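# Slide the held gear fully onto its shaft

## Task

The left gripper starts out holding a gear a little above the end of a shaft. Lower the gear onto that shaft until it is fully seated and sits square to the shaft, with its teeth engaged with the two neighbouring gears. Forcing or wedging it in too hard counts as failure.

## Robot and tools

Robot: two arms, left_arm and right_arm, each with six revolute joints and a parallel two-finger gripper. Only the left gripper matters here; it already holds the gear. The joints have play and weak wrist drives, so the gripper may stop short of a commanded pose, sag, tilt, or for small moves drift sideways or even go the wrong way. Check position and orientation after each move and correct tilt.

Frames: the scene frame has its origin at table-top height between the two arm mounts, +z up, +x out over the table, and left_arm on the +y side. Each arm reports its gripper pose (end_effector_position in metres, end_effector_quat_wxyz) in its own base frame. left_arm's base is at about (-0.002, +0.296, +0.008) m, right_arm's at about (-0.008, -0.299, +0.009) m, both nearly level. The gripper's fingers point along its own +z and open and close along its own y. end_effector_position is the point between the pads, about 1 cm behind the fingertips. Reported values may be a few cm off, more at long reach.

Command offsets: every pose number is an offset, not an absolute pose, measured from that arm's current "Hand target" (the last commanded pose after clipping, printed in each result) and along that Hand target's own axes. Scale: 1.0 equals 0.6 m for dx, dy, dz or 180 degrees for rx, ry, rz; rx, ry, rz form one rotation vector. Each call starts again from the then-current Hand target, so repeating an offset moves further. The controller limits each step's orientation to 40 degrees from the measured one.

A row has 14 numbers, always both arms, each in [-1, 1]: left dx, dy, dz, rx, ry, rz, opening, then right dx, dy, dz, rx, ry, rz, opening. Opening is absolute, not an offset: +1 fully open (0.094 m), -1 closed. To leave an arm untouched, give six zeros and repeat its current opening (0 is itself an opening command, so keep the left gripper's grip value).

execute_actions(actions, cameras): actions is a list of actions; each action is a list of up to 15 rows, one per 1/30 s control step; a short action keeps its final row until step 15. All rows in one action count from the Hand target at that action's start. With an empty list it returns images and full state. cameras: list of names, ["all"], or [].

move(target, speed, blend, opening_speed, grip_force, blocking, cameras): drives each gripper on a straight path toward target, one 14-number row or a list of up to 15 rows, all offsets from the same starting Hand targets. speed is path top speed in m/s (0.002 to 2.9, default 0.25; turning up to twice that in rad/s), one value or one per target. blend (m) rounds corners in a list; 0 stops at each. opening_speed (per second on the -1..+1 scale, at least 0.2) ramps finger motion. grip_force sets per-pad force in N, 10 to 50, per call or per arm, and persists. blocking=false returns after about 0.5 s while motion continues. Moves do not avoid obstacles, may overshoot speed near full reach, and are capped at 10 s. The result adds a move: line with the ending (done = resting within 10 mm and 2 degrees, off_target, moving, held, fault) and limits (paced = pose clipped, held = steps withheld).

wait(seconds, cameras): lets time pass (0 to 3600 s) without new commands; returns early if a running move ends. stop(cameras): brakes a running move. zoom_image(camera, region): enlarges [x0, y0, x1, y1] pixels (at most 504 by 504) of the latest image from cam_left_wrist or cam_right_wrist (both 896x504). read_manual(section): licence texts only. finished_scene(scene): ends the scene with its integer number; irreversible, so call it only when the gear stays seated with the robot released.

Results: gripper positions and orientations, Hand target, Tool commands, grip_measured (finger opening on the command scale; a hard part under full squeeze reads up to about 0.064 below its true width), Joint positions (last entry = opening in m), Joint velocities (may say within noise), joint torques (offset, noisy, joints 1 to 3 wrap at ±28 N m), step readings for action calls, and MOTOR HOT or FAULT lines. Camera calibration lines give intrinsics and world-to-camera transforms; wrist-camera poses follow each arm.

Cautions: approach the shaft slowly and descend in small dz steps, keeping the gear axis aligned; if it binds, lift slightly, re-square or shift laterally, then retry rather than shoving. A contacted arm keeps pressing until commanded back past the gripper, and a deeper target past contact presses harder. Keep the gripper closed on the gear until it is seated, then open well above grip_measured and withdraw upward without dragging it. Avoid hard contact with fixtures (bar, spacers, back plate, low rail), between the arms or between the grippers and cameras, loads on the wrist-camera cables, and dropping or knocking anything off the table. Do not route paths near an arm's own base. Long pushing or holding stretched out heats motors; at 90 °C the arm folds and idles.

Each tool is called after "Request:" as name(argument=value, ...) on one line, values as JSON.

## Session

Request:
execute_actions(actions=[])

Scene clock: 0.00 s.
left_arm: end_effector_position=(+0.3043, -0.1716, +0.1192) grip_measured=-0.599 end_effector_quat_wxyz=(+0.049, +0.872, +0.486, +0.032) | right_arm: end_effector_position=(+0.3809, +0.0001, +0.4022) grip_measured=+1.000 end_effector_quat_wxyz=(+0.707, +0.000, +0.707, +0.000)
Joint positions: left_arm=[-0.516 1.755 1.485 -1.184 -0.005 1.61 0.019] | right_arm=[0 1.047 1.047 0 0 0 0.094]
Joint velocities: within noise
Joint torques (N m): no reading
Heat: left arm: 29 °C; right arm: 30 °C.
Hand target: left_arm +0.3041, -0.1718, +0.1247; +0.052, +0.872, +0.485, +0.034 | right_arm +0.3815, +0.0000, +0.4010; +0.704, +0.000, +0.710, +0.000
Tool commands: left_gripper/opening=-1.0 right_gripper/opening=+1.0

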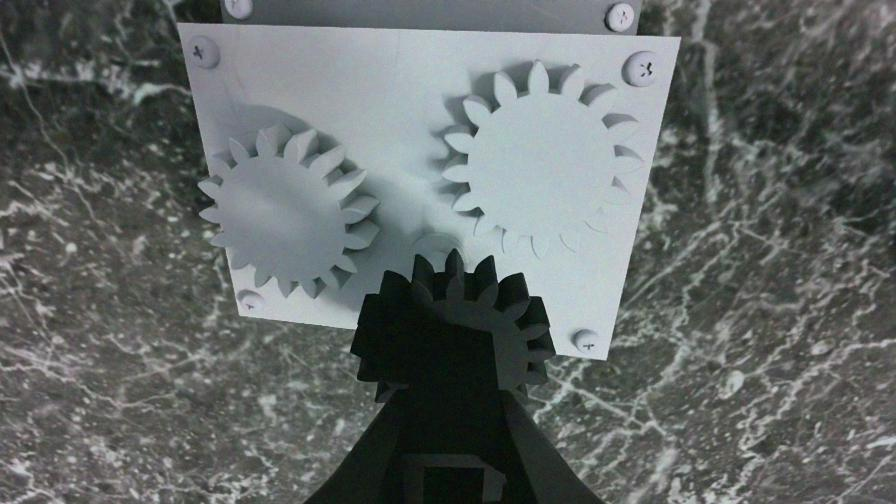

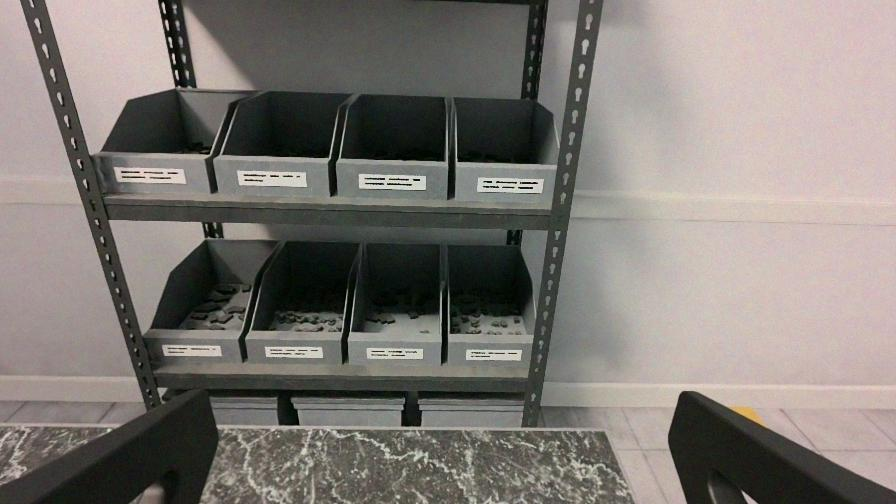

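Request:
zoom_image(camera="cam_left_wrist", region=[320, 200, 580, 420])

Request:
zoom_image(camera="cam_left_wrist", region=[180, 0, 684, 400])

Scaled by 1.938 from the camera's image (finer frame: 1280x720).

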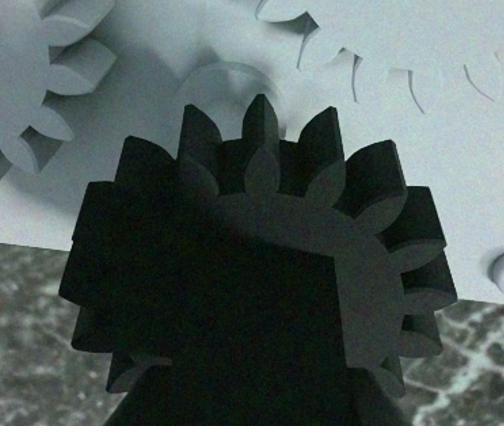

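Scaled by 1.000.

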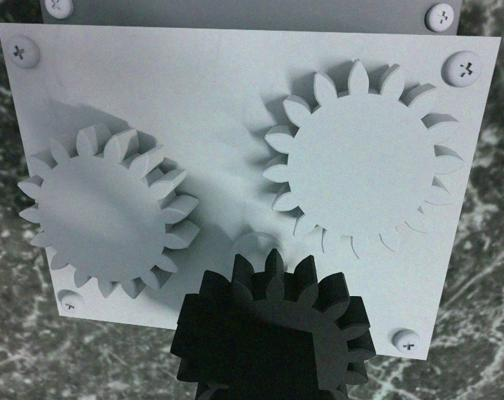

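Request:
zoom_image(camera="cam_left_wrist", region=[390, 215, 490, 275])

Request:
zoom_image(camera="cam_left_wrist", region=[340, 240, 570, 410])

Scaled by 5.040 from the camera's image (finer frame: 1280x720).

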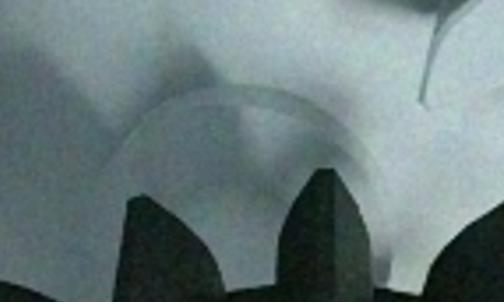

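Scaled by 2.191 from the camera's image (finer frame: 1280x720).

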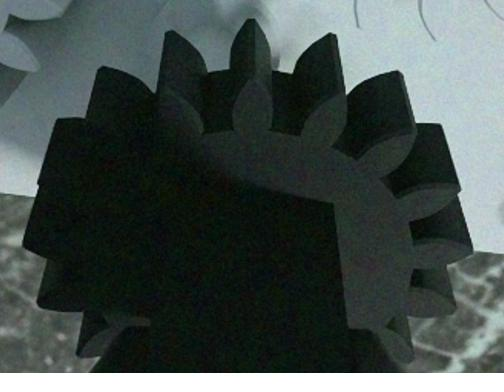

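Request:
move(target=[0, 0, 0, 0, 0, 0, -1, 0.495, 0.4308, -0.2052, -0.2184, 0.2923, 0.4192, 1], speed=0.35, cameras=["cam_right_wrist"])

Scene clock: 133.87 s.
left_arm: end_effector_position=(+0.3043, -0.1716, +0.1192) grip_measured=-0.599 end_effector_quat_wxyz=(+0.049, +0.872, +0.486, +0.032) | right_arm: end_effector_position=(+0.2594, +0.2575, +0.1063) grip_measured=+1.000 end_effector_quat_wxyz=(+0.173, +0.197, +0.742, +0.617)
Joint positions: left_arm=[-0.516 1.755 1.485 -1.184 -0.005 1.61 0.019] | right_arm=[0.569 1.564 0.221 1.142 -0.46 1.466 0.094]
Joint torques (N m): left_arm=[-0.49 -9.07 6.72 0.34 0.09 -0.01] | right_arm=[0.38 -3.92 4.71 2.13 -0.12 0.12]
Heat: left arm: 40 °C; right arm: 41 °C.
Hand target: left_arm +0.3041, -0.1718, +0.1247; +0.052, +0.872, +0.485, +0.034 | right_arm +0.2562, +0.2586, +0.1051; +0.167, +0.198, +0.740, +0.621
Off the commanded pose: left_arm 0.006 m, 0 deg | right_arm 0.004 m, 1 deg.
move: done
cam_right_wrist: T_world_to_cam=[[-0.07, -0.17564, -0.98196, 0.16726], [-0.99382, 0.09727, 0.05345, 0.26377], [0.08613, 0.97964, -0.18136, -0.16595]] pos_world=[0.28814, 0.16629, 0.12005]

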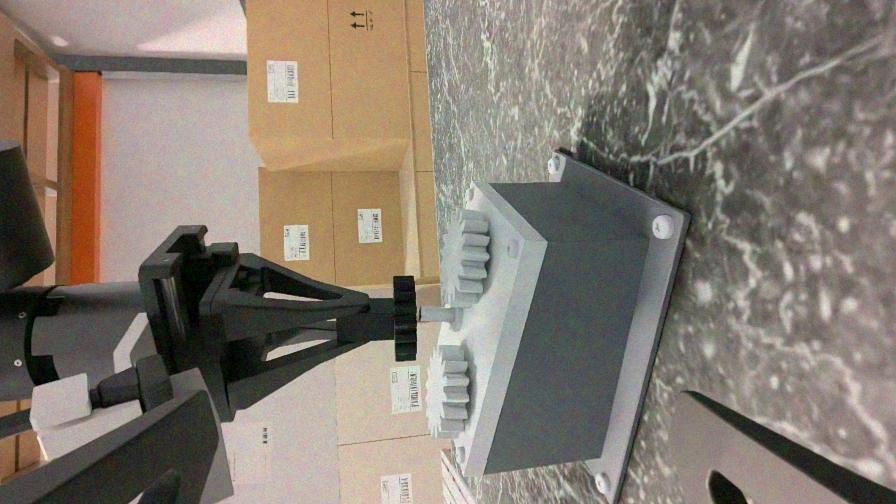

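Request:
zoom_image(camera="cam_right_wrist", region=[330, 240, 530, 400])

Scaled by 2.520 from the camera's image (finer frame: 1280x720).

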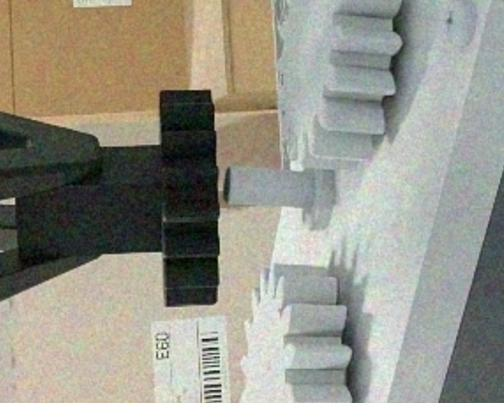

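Request:
zoom_image(camera="cam_right_wrist", region=[385, 265, 485, 370])

Request:
zoom_image(camera="cam_right_wrist", region=[180, 210, 430, 430])

Scaled by 4.800 from the camera's image (finer frame: 1280x720).

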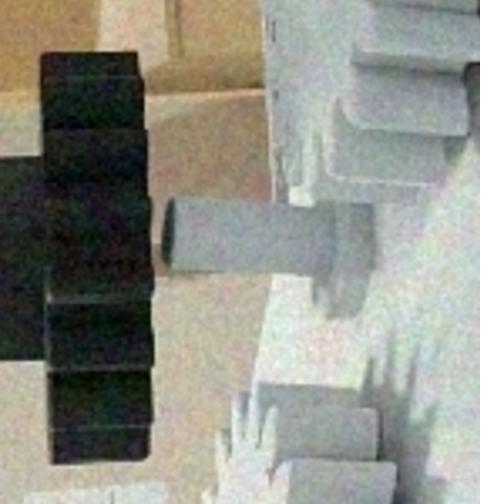

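Scaled by 2.016 from the camera's image (finer frame: 1280x720).

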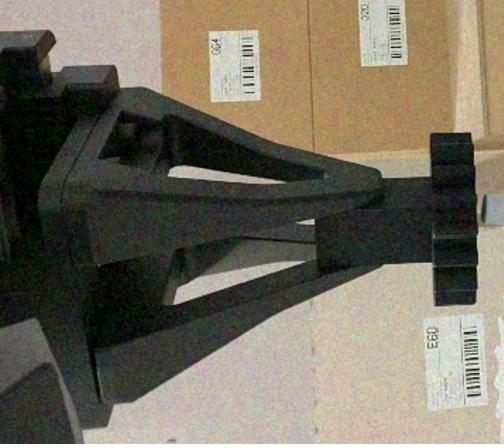

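Request:
zoom_image(camera="cam_right_wrist", region=[440, 140, 700, 320])

Request:
zoom_image(camera="cam_right_wrist", region=[440, 320, 700, 500])

Scaled by 1.938 from the camera's image (finer frame: 1280x720).

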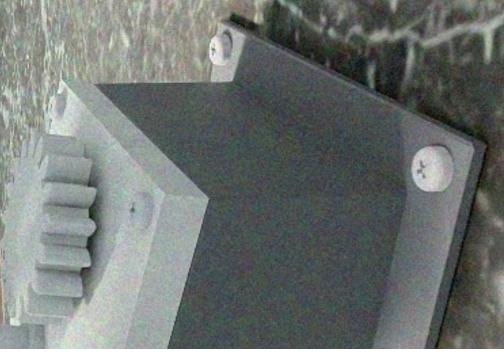

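Scaled by 1.938 from the camera's image (finer frame: 1280x720).

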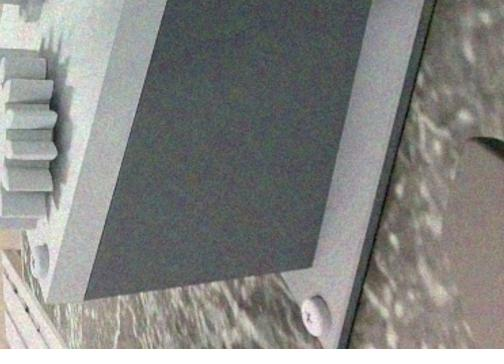

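Request:
zoom_image(camera="cam_right_wrist", region=[410, 295, 470, 335])

Request:
zoom_image(camera="cam_right_wrist", region=[385, 268, 435, 318])

Request:
zoom_image(camera="cam_right_wrist", region=[385, 318, 435, 368])

Scaled by 8.400 from the camera's image (finer frame: 1280x720).

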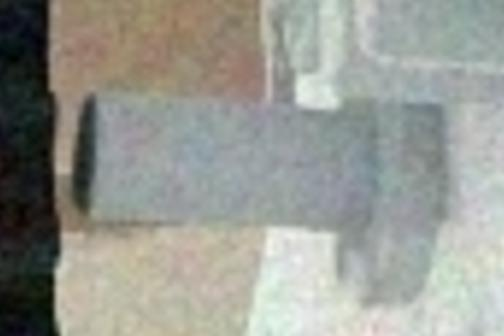

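Scaled by 10.080 from the camera's image (finer frame: 1280x720).

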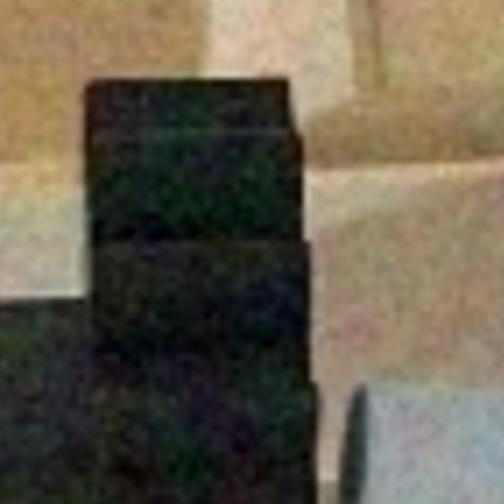

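Scaled by 10.080 from the camera's image (finer frame: 1280x720).

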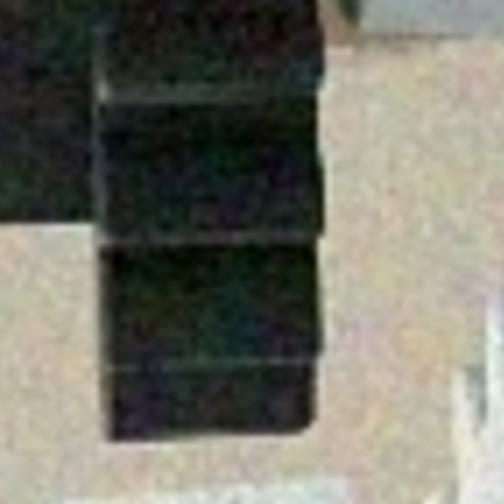

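Request:
execute_actions(actions=[], cameras=["cam_left_wrist"])

Request:
zoom_image(camera="cam_left_wrist", region=[340, 240, 460, 340])

Request:
zoom_image(camera="cam_left_wrist", region=[440, 240, 560, 340])

Request:
zoom_image(camera="cam_left_wrist", region=[340, 320, 460, 420])

Request:
zoom_image(camera="cam_left_wrist", region=[450, 320, 570, 420])

Scene clock: 242.27 s.
left_arm: end_effector_position=(+0.3043, -0.1716, +0.1192) grip_measured=-0.599 end_effector_quat_wxyz=(+0.049, +0.872, +0.486, +0.032) | right_arm: end_effector_position=(+0.2594, +0.2575, +0.1064) grip_measured=+1.000 end_effector_quat_wxyz=(+0.174, +0.197, +0.742, +0.617)
Joint positions: left_arm=[-0.516 1.755 1.485 -1.184 -0.005 1.61 0.019] | right_arm=[0.569 1.564 0.221 1.142 -0.46 1.466 0.094]
Joint velocities: within noise
Joint torques (N m): left_arm=[-0.35 -9.09 6.67 0.31 0.08 0] | right_arm=[0.38 -3.92 4.71 2.11 -0.12 0.12]
Heat: left arm: 41 °C; right arm: 44 °C.
Hand target: left_arm +0.3041, -0.1718, +0.1247; +0.052, +0.872, +0.485, +0.034 | right_arm +0.2562, +0.2585, +0.1050; +0.167, +0.198, +0.740, +0.621
Tool commands: left_gripper/opening=-1.0 right_gripper/opening=+1.0
Off the commanded pose: left_arm 0.006 m, 0 deg | right_arm 0.004 m, 1 deg.
Images, in order (width x height): cam_left_wrist 896x504.

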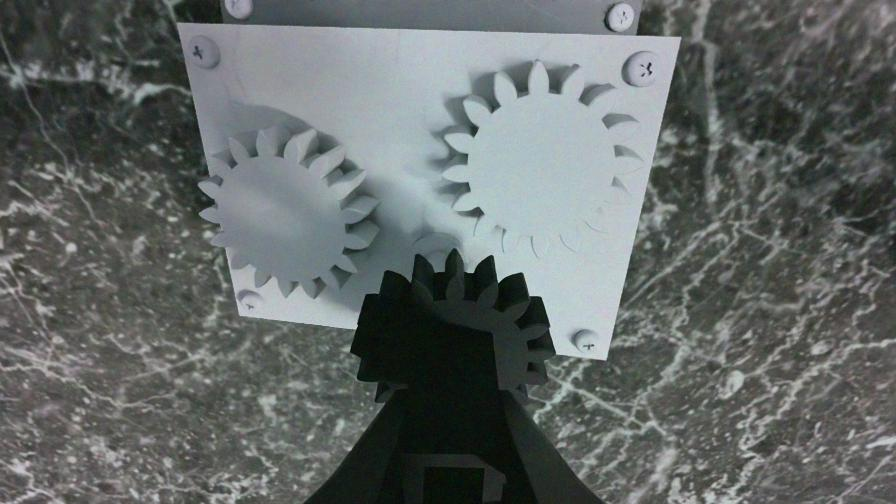

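Scaled by 4.200 from the camera's image (finer frame: 1280x720).

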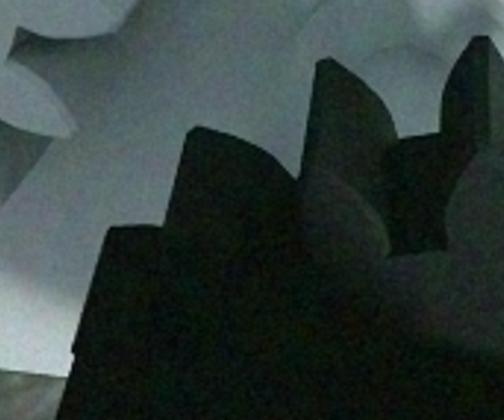

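Scaled by 4.200 from the camera's image (finer frame: 1280x720).

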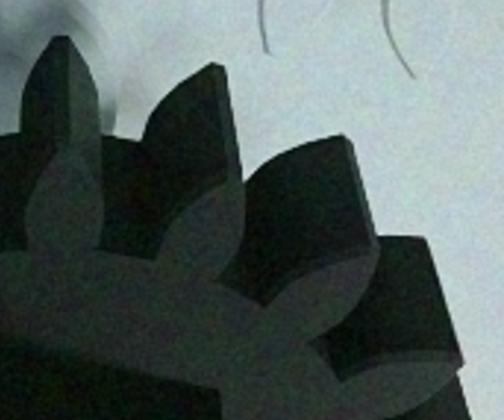

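Scaled by 4.200 from the camera's image (finer frame: 1280x720).

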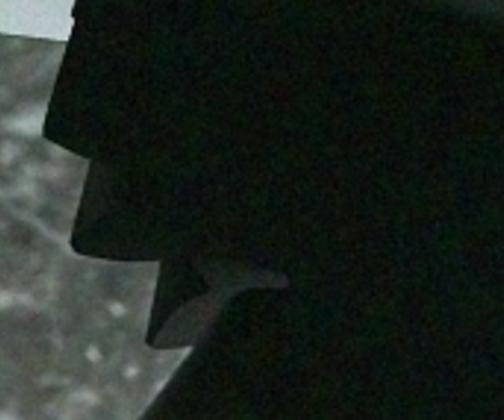

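Scaled by 4.200 from the camera's image (finer frame: 1280x720).

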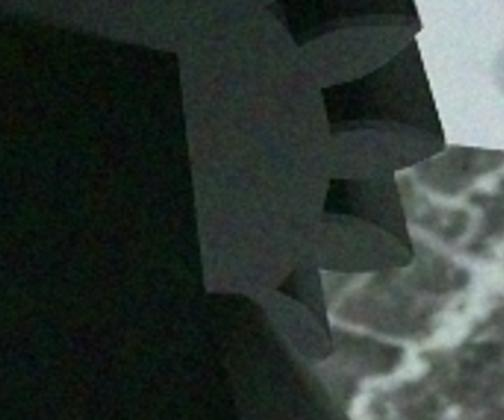

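Request:
zoom_image(camera="cam_left_wrist", region=[430, 50, 550, 170])

Request:
zoom_image(camera="cam_left_wrist", region=[540, 50, 660, 170])

Request:
zoom_image(camera="cam_left_wrist", region=[190, 110, 310, 230])

Request:
zoom_image(camera="cam_left_wrist", region=[270, 120, 390, 240])

Scaled by 4.200 from the camera's image (finer frame: 1280x720).

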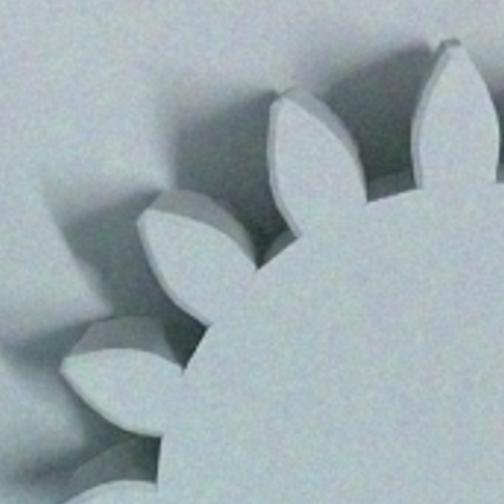

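Scaled by 4.200 from the camera's image (finer frame: 1280x720).

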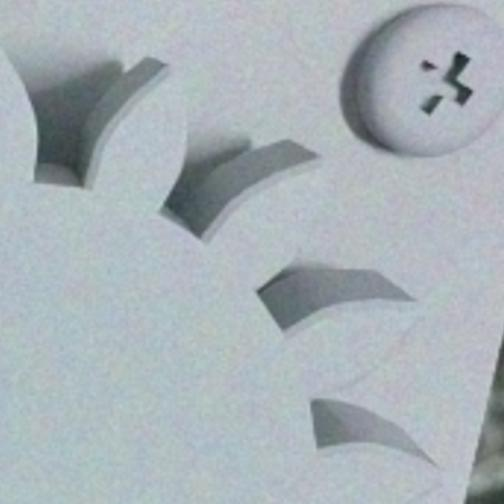

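Scaled by 4.200 from the camera's image (finer frame: 1280x720).

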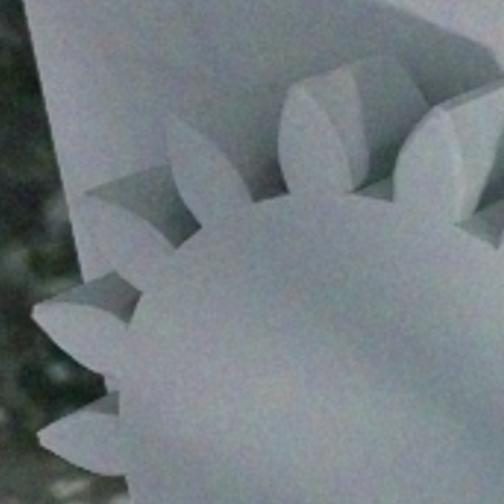

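Scaled by 4.200 from the camera's image (finer frame: 1280x720).

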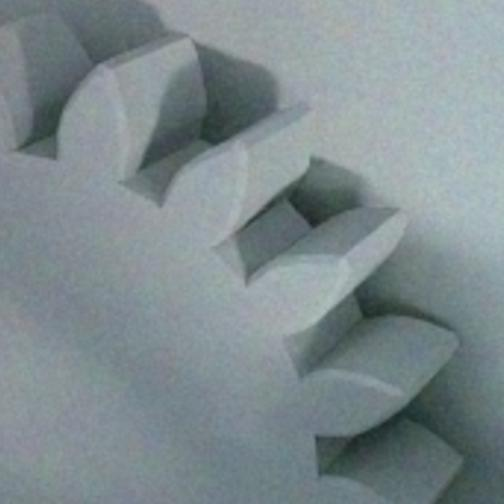

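Request:
move(target=[[0, 0, 0, 0, 0, 0, -1, 0.0664, 0.0008, -0.03, 0, 0, -0.5, -0.3], [0, 0, 0, 0, 0, 0, -1, 0.1328, 0.0015, 0.0161, 0.0279, 0.0058, -0.9892, -0.3]], speed=0.5, blend=0.1, cameras=["cam_right_wrist"])

Scene clock: 402.17 s.
left_arm: end_effector_position=(+0.3043, -0.1716, +0.1192) grip_measured=-0.599 end_effector_quat_wxyz=(+0.049, +0.872, +0.486, +0.032) | right_arm: end_effector_position=(+0.1877, +0.3030, +0.0967) grip_measured=-0.299 end_effector_quat_wxyz=(-0.605, +0.744, -0.234, +0.162)
Joint positions: left_arm=[-0.516 1.755 1.485 -1.184 -0.005 1.61 0.019] | right_arm=[1.027 1.511 0.151 1.143 0.021 -1.523 0.033]
Joint torques (N m): left_arm=[-0.51 -9.09 6.65 0.32 0.09 -0.03] | right_arm=[0.36 -3.43 6.67 2.14 0.15 -0.11]
Heat: left arm: 43 °C; right arm: 48 °C.
Hand target: left_arm +0.3041, -0.1718, +0.1247; +0.052, +0.872, +0.485, +0.034 | right_arm +0.1920, +0.3068, +0.1042; -0.613, +0.735, -0.229, +0.176
Off the commanded pose: left_arm 0.006 m, 0 deg | right_arm 0.009 m, 2 deg.
move: done
cam_right_wrist: T_world_to_cam=[[0.13501, 0.16027, 0.9778, -0.16903], [0.53793, -0.8406, 0.06351, 0.1844], [0.83211, 0.51741, -0.1997, -0.20434]] pos_world=[0.09366, 0.28782, 0.11276]

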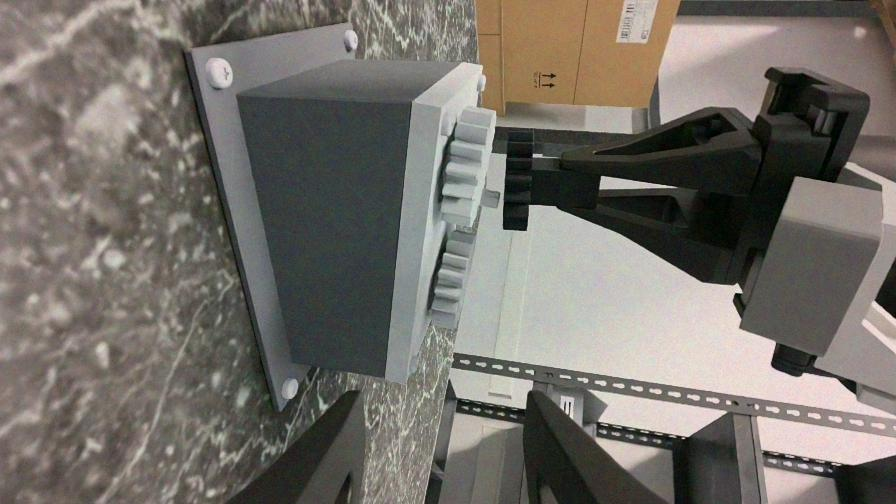

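Request:
zoom_image(camera="cam_right_wrist", region=[430, 100, 570, 260])

Request:
zoom_image(camera="cam_right_wrist", region=[465, 170, 525, 230])

Request:
zoom_image(camera="cam_right_wrist", region=[490, 120, 550, 180])

Request:
zoom_image(camera="cam_right_wrist", region=[490, 180, 550, 240])

Scaled by 3.150 from the camera's image (finer frame: 1280x720).

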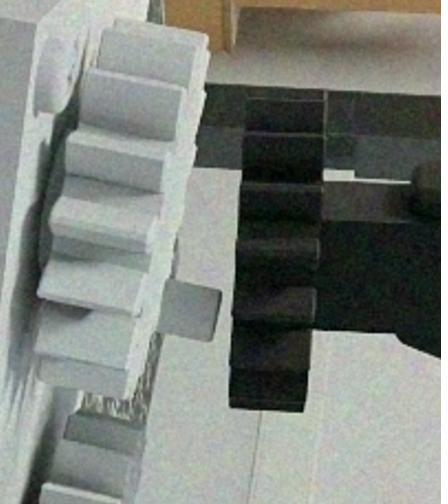

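Scaled by 8.400 from the camera's image (finer frame: 1280x720).

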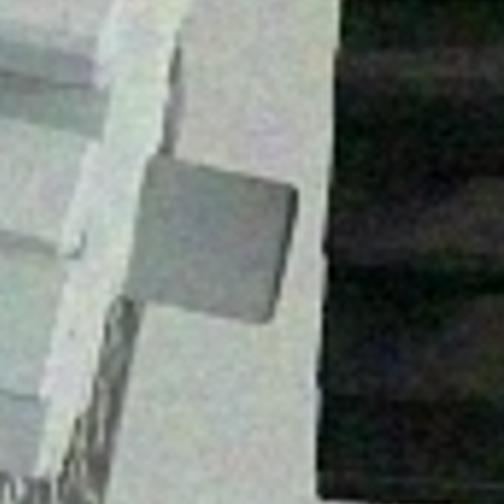

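Scaled by 8.400 from the camera's image (finer frame: 1280x720).

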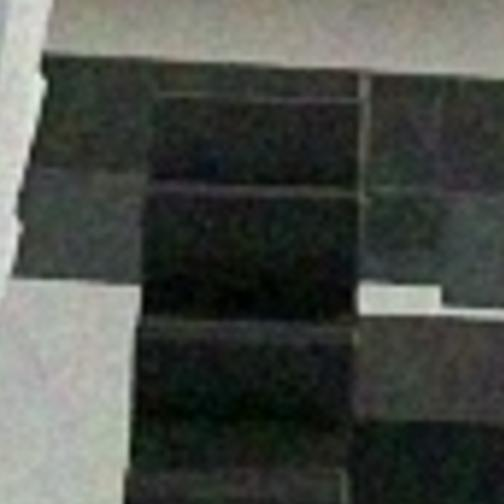

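Scaled by 8.400 from the camera's image (finer frame: 1280x720).

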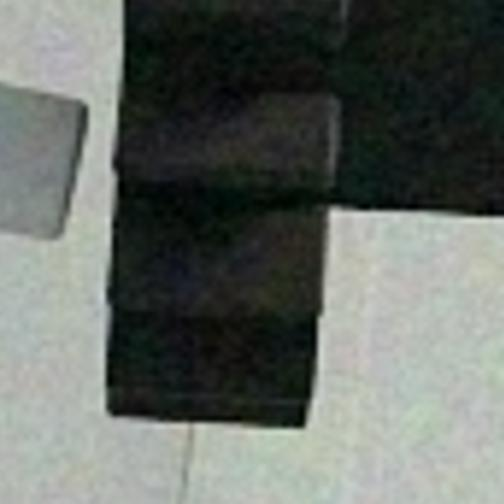

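Request:
move(target=[[0, 0.0015, -0.0099, 0, 0, 0, -1, 0, 0, 0, 0, 0, 0, -0.3], [-0.0183, 0.0223, -0.0063, 0.0433, 0.0309, 0, -1, 0, 0, 0, 0, 0, 0, -0.3]], speed=0.06, blend=0.003, cameras=["all"])

Scene clock: 473.57 s.
left_arm: end_effector_position=(+0.3080, -0.1863, +0.1280) grip_measured=-0.599 end_effector_quat_wxyz=(-0.024, +0.872, +0.487, +0.042) | right_arm: end_effector_position=(+0.1877, +0.3030, +0.0967) grip_measured=-0.299 end_effector_quat_wxyz=(-0.605, +0.744, -0.233, +0.162)
Joint positions: left_arm=[-0.59 1.914 1.725 -1.387 -0.096 1.533 0.019] | right_arm=[1.027 1.511 0.151 1.143 0.022 -1.524 0.033]
Joint torques (N m): left_arm=[-1.01 -7.61 8.24 0.02 -0.05 -0.13] | right_arm=[0.36 -3.38 6.65 2.14 0.14 -0.1]
Heat: left arm: 43 °C; right arm: 50 °C.
Hand target: left_arm +0.3090, -0.1879, +0.1300; -0.031, +0.871, +0.488, +0.043 | right_arm +0.1920, +0.3068, +0.1042; -0.613, +0.735, -0.229, +0.176
Off the commanded pose: left_arm 0.003 m, 1 deg | right_arm 0.009 m, 2 deg.
move: done
cam_left_wrist: T_world_to_cam=[[-0.86077, 0.50884, -0.01233, 0.36222], [0.4336, 0.74573, 0.50584, -0.02098], [0.26659, 0.43007, -0.86254, 0.20358]] pos_world=[0.26661, -0.25622, 0.19068]
cam_right_wrist: T_world_to_cam=[[0.13433, 0.16063, 0.97783, -0.16897], [0.53765, -0.84072, 0.06424, 0.18438], [0.8324, 0.5171, -0.1993, -0.20434]] pos_world=[0.09366, 0.28782, 0.11266]

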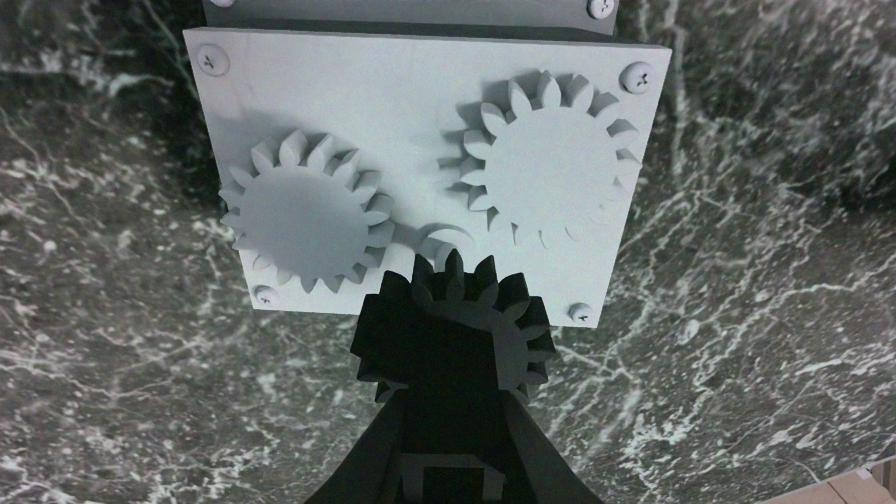

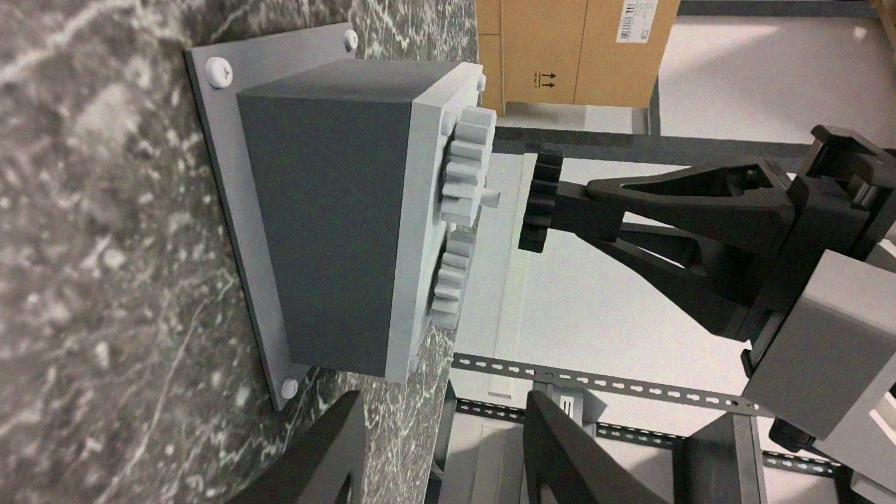

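Request:
zoom_image(camera="cam_right_wrist", region=[505, 135, 575, 205])

Request:
zoom_image(camera="cam_right_wrist", region=[505, 190, 575, 260])

Request:
zoom_image(camera="cam_right_wrist", region=[465, 170, 525, 230])

Request:
zoom_image(camera="cam_left_wrist", region=[400, 210, 500, 290])

Scaled by 7.200 from the camera's image (finer frame: 1280x720).

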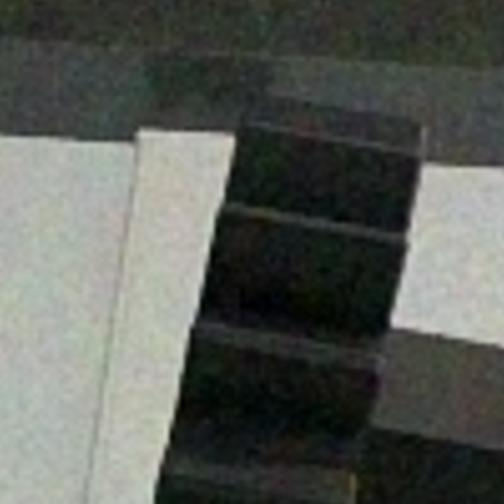

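Scaled by 7.200 from the camera's image (finer frame: 1280x720).

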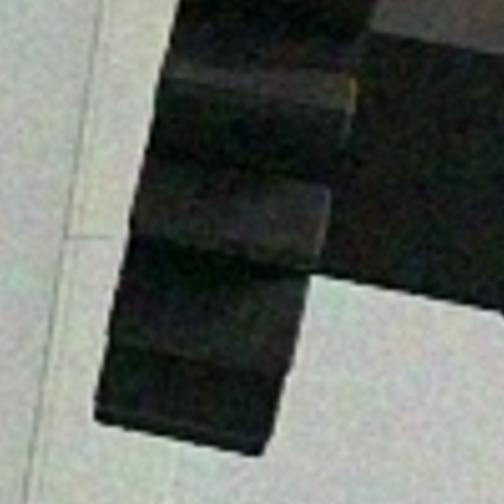

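Scaled by 8.400 from the camera's image (finer frame: 1280x720).

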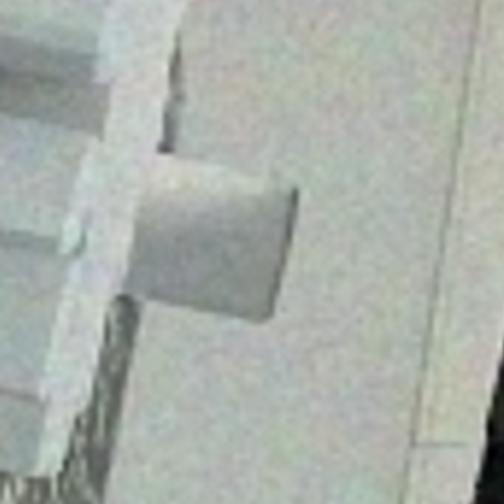

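Scaled by 5.040 from the camera's image (finer frame: 1280x720).

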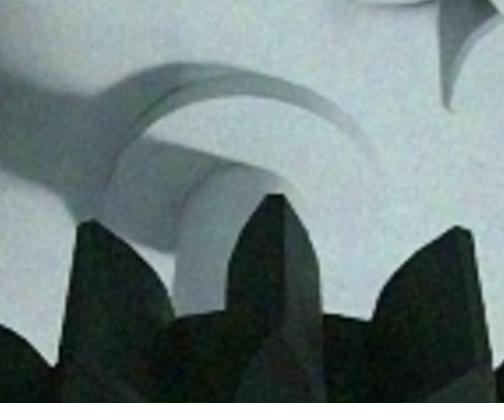

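Request:
move(target=[[-0.0025, 0.0031, 0.0072, 0.0056, 0.0013, 0, -1, 0.0668, -0.0013, -0.05, 0, 0, 0.5, -0.3], [-0.0050, 0.0062, 0.0145, 0.0111, 0.0025, 0, -1, 0.1335, -0.0027, -0.0087, -0.0279, -0.0058, 0.9892, -0.3]], speed=0.5, blend=0.1, cameras=["all"])

Request:
zoom_image(camera="cam_right_wrist", region=[380, 260, 480, 380])

Request:
zoom_image(camera="cam_left_wrist", region=[400, 210, 500, 290])

Scene clock: 557.00 s.
left_arm: end_effector_position=(+0.3101, -0.1895, +0.1194) grip_measured=-0.599 end_effector_quat_wxyz=(-0.041, +0.871, +0.488, +0.036) | right_arm: end_effector_position=(+0.2524, +0.2558, +0.0981) grip_measured=-0.299 end_effector_quat_wxyz=(+0.168, +0.201, +0.749, +0.609)
Joint positions: left_arm=[-0.597 1.964 1.759 -1.407 -0.102 1.521 0.019] | right_arm=[0.58 1.563 0.196 1.141 -0.45 1.465 0.033]
Joint torques (N m): left_arm=[-1.07 -7.91 8.13 -0.05 -0.05 -0.11] | right_arm=[-0.64 -3.79 6.54 2.11 -0.22 0.12]
Heat: left arm: 45 °C; right arm: 50 °C.
Hand target: left_arm +0.3111, -0.1916, +0.1210; -0.048, +0.870, +0.489, +0.038 | right_arm +0.2561, +0.2585, +0.1050; +0.167, +0.198, +0.740, +0.621
Off the commanded pose: left_arm 0.003 m, 1 deg | right_arm 0.008 m, 2 deg.
move: done
cam_left_wrist: T_world_to_cam=[[-0.86304, 0.50463, 0.02265, 0.3613], [0.44333, 0.73518, 0.51281, -0.02093], [0.24213, 0.45262, -0.8582, 0.20822]] pos_world=[0.27068, -0.26118, 0.18124]
cam_right_wrist: T_world_to_cam=[[-0.08736, -0.1909, -0.97772, 0.16619], [-0.99287, 0.09662, 0.06985, 0.25574], [0.08114, 0.97684, -0.19798, -0.16151]] pos_world=[0.28154, 0.16479, 0.11264]

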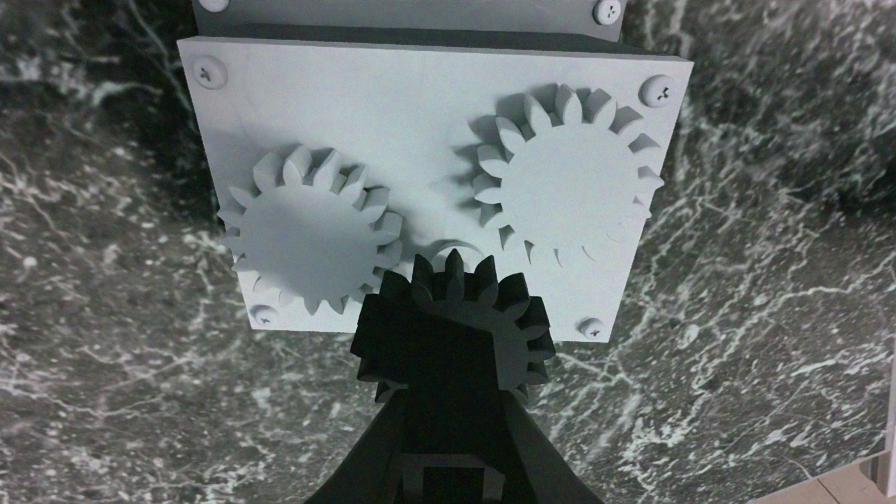

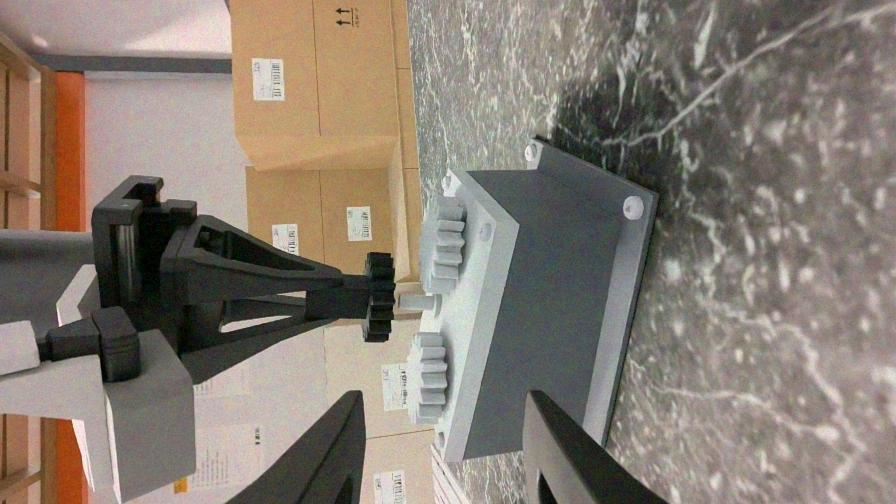

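Scaled by 4.200 from the camera's image (finer frame: 1280x720).

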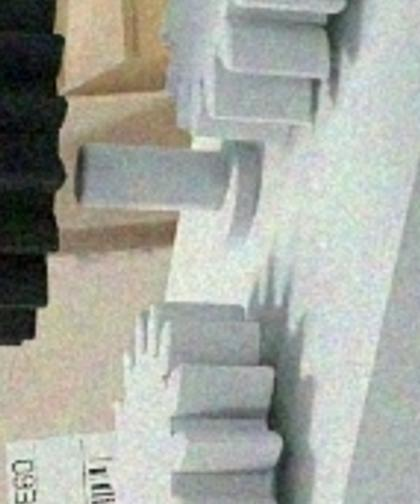

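Scaled by 5.040 from the camera's image (finer frame: 1280x720).

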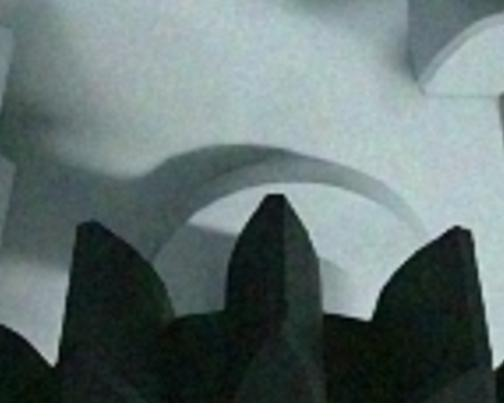

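Request:
zoom_image(camera="cam_right_wrist", region=[355, 245, 405, 295])

Request:
zoom_image(camera="cam_right_wrist", region=[355, 295, 405, 345])

Request:
zoom_image(camera="cam_right_wrist", region=[390, 280, 450, 330])

Scaled by 10.080 from the camera's image (finer frame: 1280x720).

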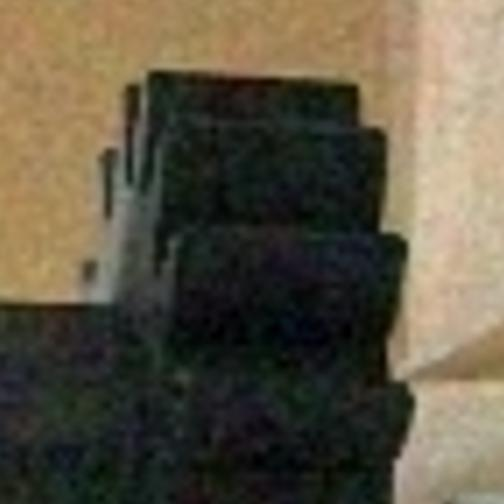

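Scaled by 10.080 from the camera's image (finer frame: 1280x720).

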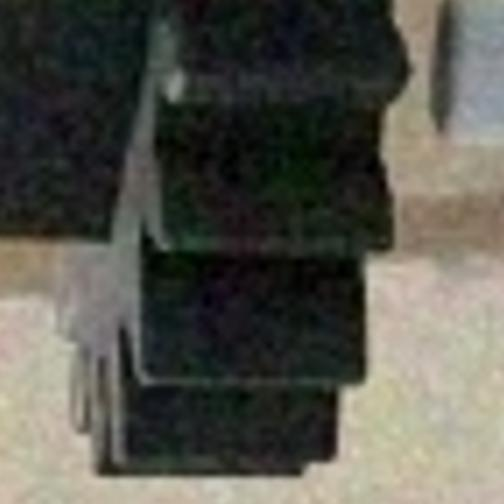

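Scaled by 8.400 from the camera's image (finer frame: 1280x720).

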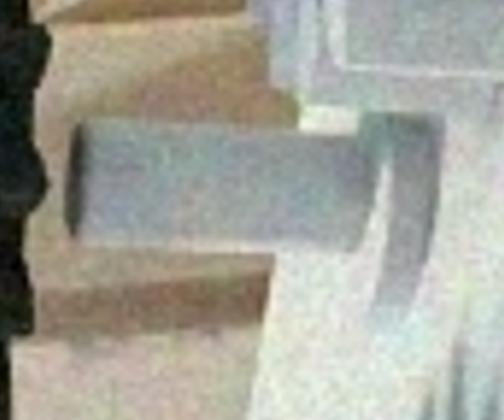

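Request:
move(target=[[-0.0008, -0.0014, 0, 0, 0, 0, -1, 0.0664, 0.0008, -0.03, 0, 0, -0.5, -0.3], [-0.0017, -0.0028, -0.0002, 0, 0, 0, -1, 0.1328, 0.0015, 0.0161, 0.0279, 0.0058, -0.9892, -0.3]], speed=0.6, blend=0.1, cameras=["all"])

Request:
zoom_image(camera="cam_right_wrist", region=[470, 140, 570, 260])

Request:
zoom_image(camera="cam_right_wrist", region=[495, 140, 555, 200])

Request:
zoom_image(camera="cam_right_wrist", region=[495, 200, 555, 260])

Request:
zoom_image(camera="cam_right_wrist", region=[465, 170, 525, 230])

Request:
zoom_image(camera="cam_left_wrist", region=[400, 210, 500, 290])

Scene clock: 625.63 s.
left_arm: end_effector_position=(+0.3095, -0.1905, +0.1194) grip_measured=-0.599 end_effector_quat_wxyz=(-0.041, +0.871, +0.488, +0.037) | right_arm: end_effector_position=(+0.1877, +0.3031, +0.0974) grip_measured=-0.299 end_effector_quat_wxyz=(-0.606, +0.743, -0.233, +0.162)
Joint positions: left_arm=[-0.6 1.964 1.759 -1.407 -0.102 1.517 0.019] | right_arm=[1.027 1.511 0.151 1.146 0.021 -1.524 0.033]
Joint torques (N m): left_arm=[-1.06 -8.57 7.47 -0.05 -0.05 -0.12] | right_arm=[0.36 -3.41 6.67 2.11 0.17 -0.11]
Heat: left arm: 46 °C; right arm: 50 °C.
Hand target: left_arm +0.3091, -0.1916, +0.1211; -0.048, +0.870, +0.489, +0.038 | right_arm +0.1920, +0.3067, +0.1042; -0.613, +0.735, -0.229, +0.176
Off the commanded pose: left_arm 0.002 m, 1 deg | right_arm 0.009 m, 2 deg.
move: done
cam_left_wrist: T_world_to_cam=[[-0.86325, 0.50428, 0.0223, 0.36126], [0.44286, 0.73542, 0.51286, -0.01982], [0.24223, 0.4526, -0.85818, 0.20873]] pos_world=[0.27008, -0.26208, 0.18124]
cam_right_wrist: T_world_to_cam=[[0.13315, 0.15795, 0.97843, -0.16865], [0.53782, -0.84074, 0.06254, 0.18453], [0.83248, 0.51789, -0.19689, -0.20475]] pos_world=[0.09366, 0.28782, 0.11316]

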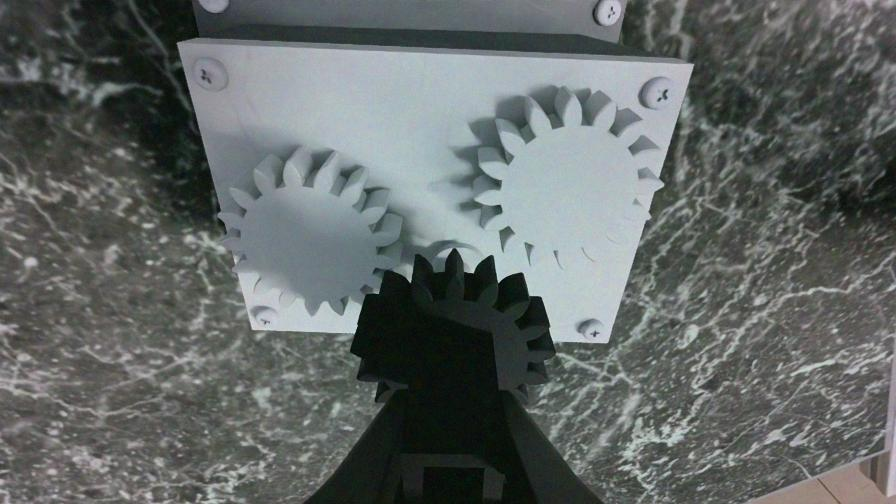

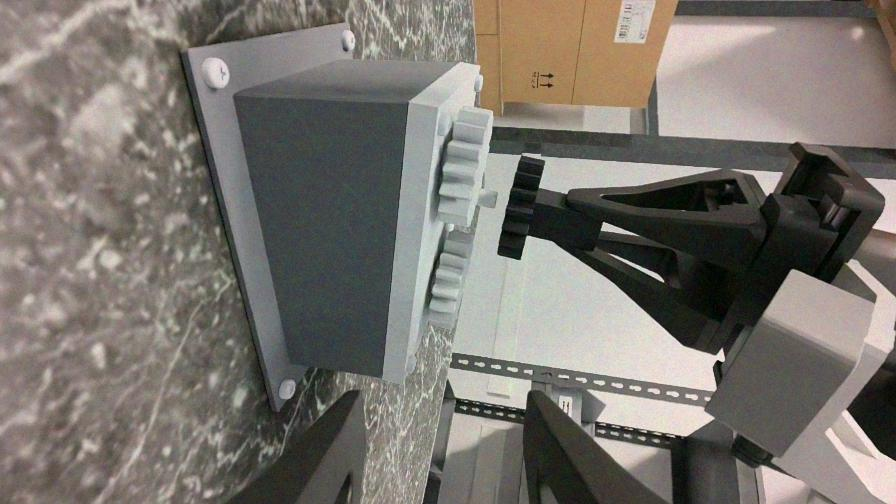

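Scaled by 4.200 from the camera's image (finer frame: 1280x720).

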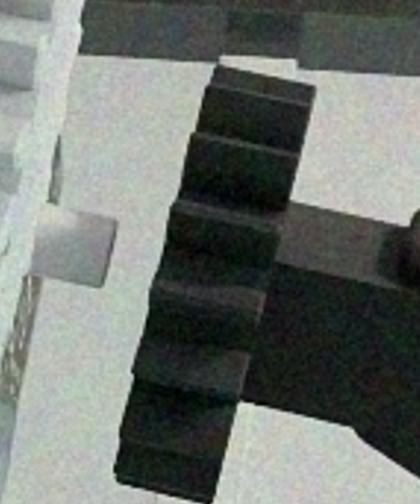

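Scaled by 8.400 from the camera's image (finer frame: 1280x720).

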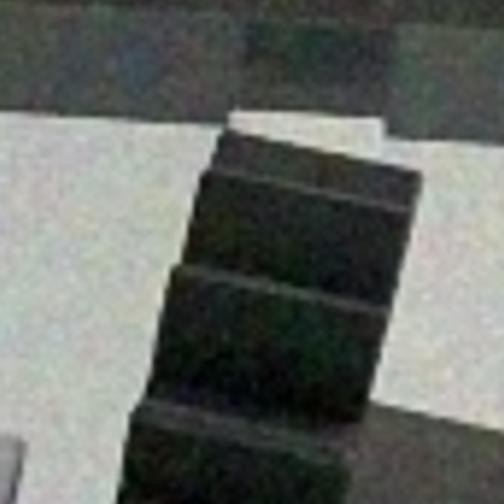

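Scaled by 8.400 from the camera's image (finer frame: 1280x720).

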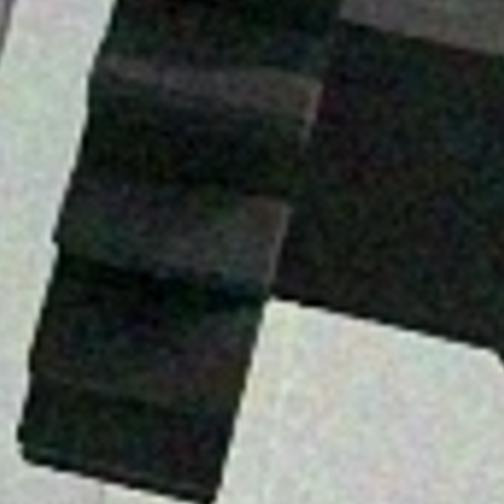

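Scaled by 8.400 from the camera's image (finer frame: 1280x720).

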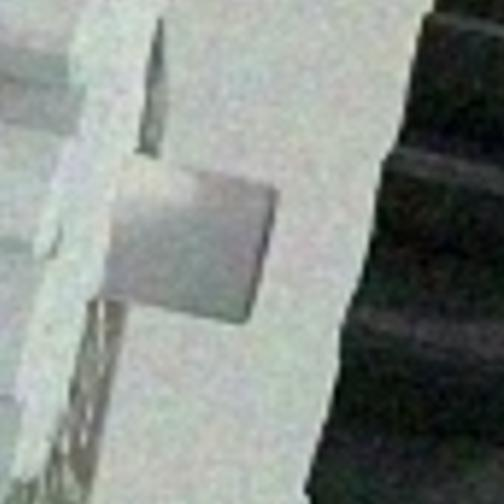

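Scaled by 5.040 from the camera's image (finer frame: 1280x720).

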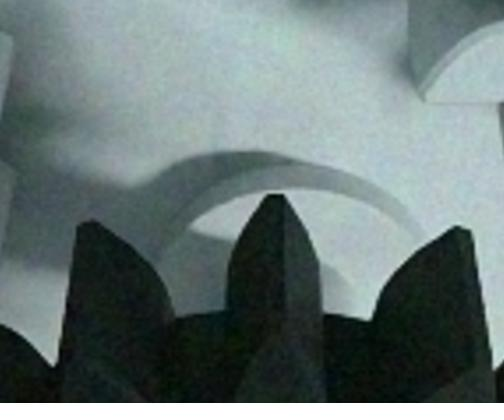

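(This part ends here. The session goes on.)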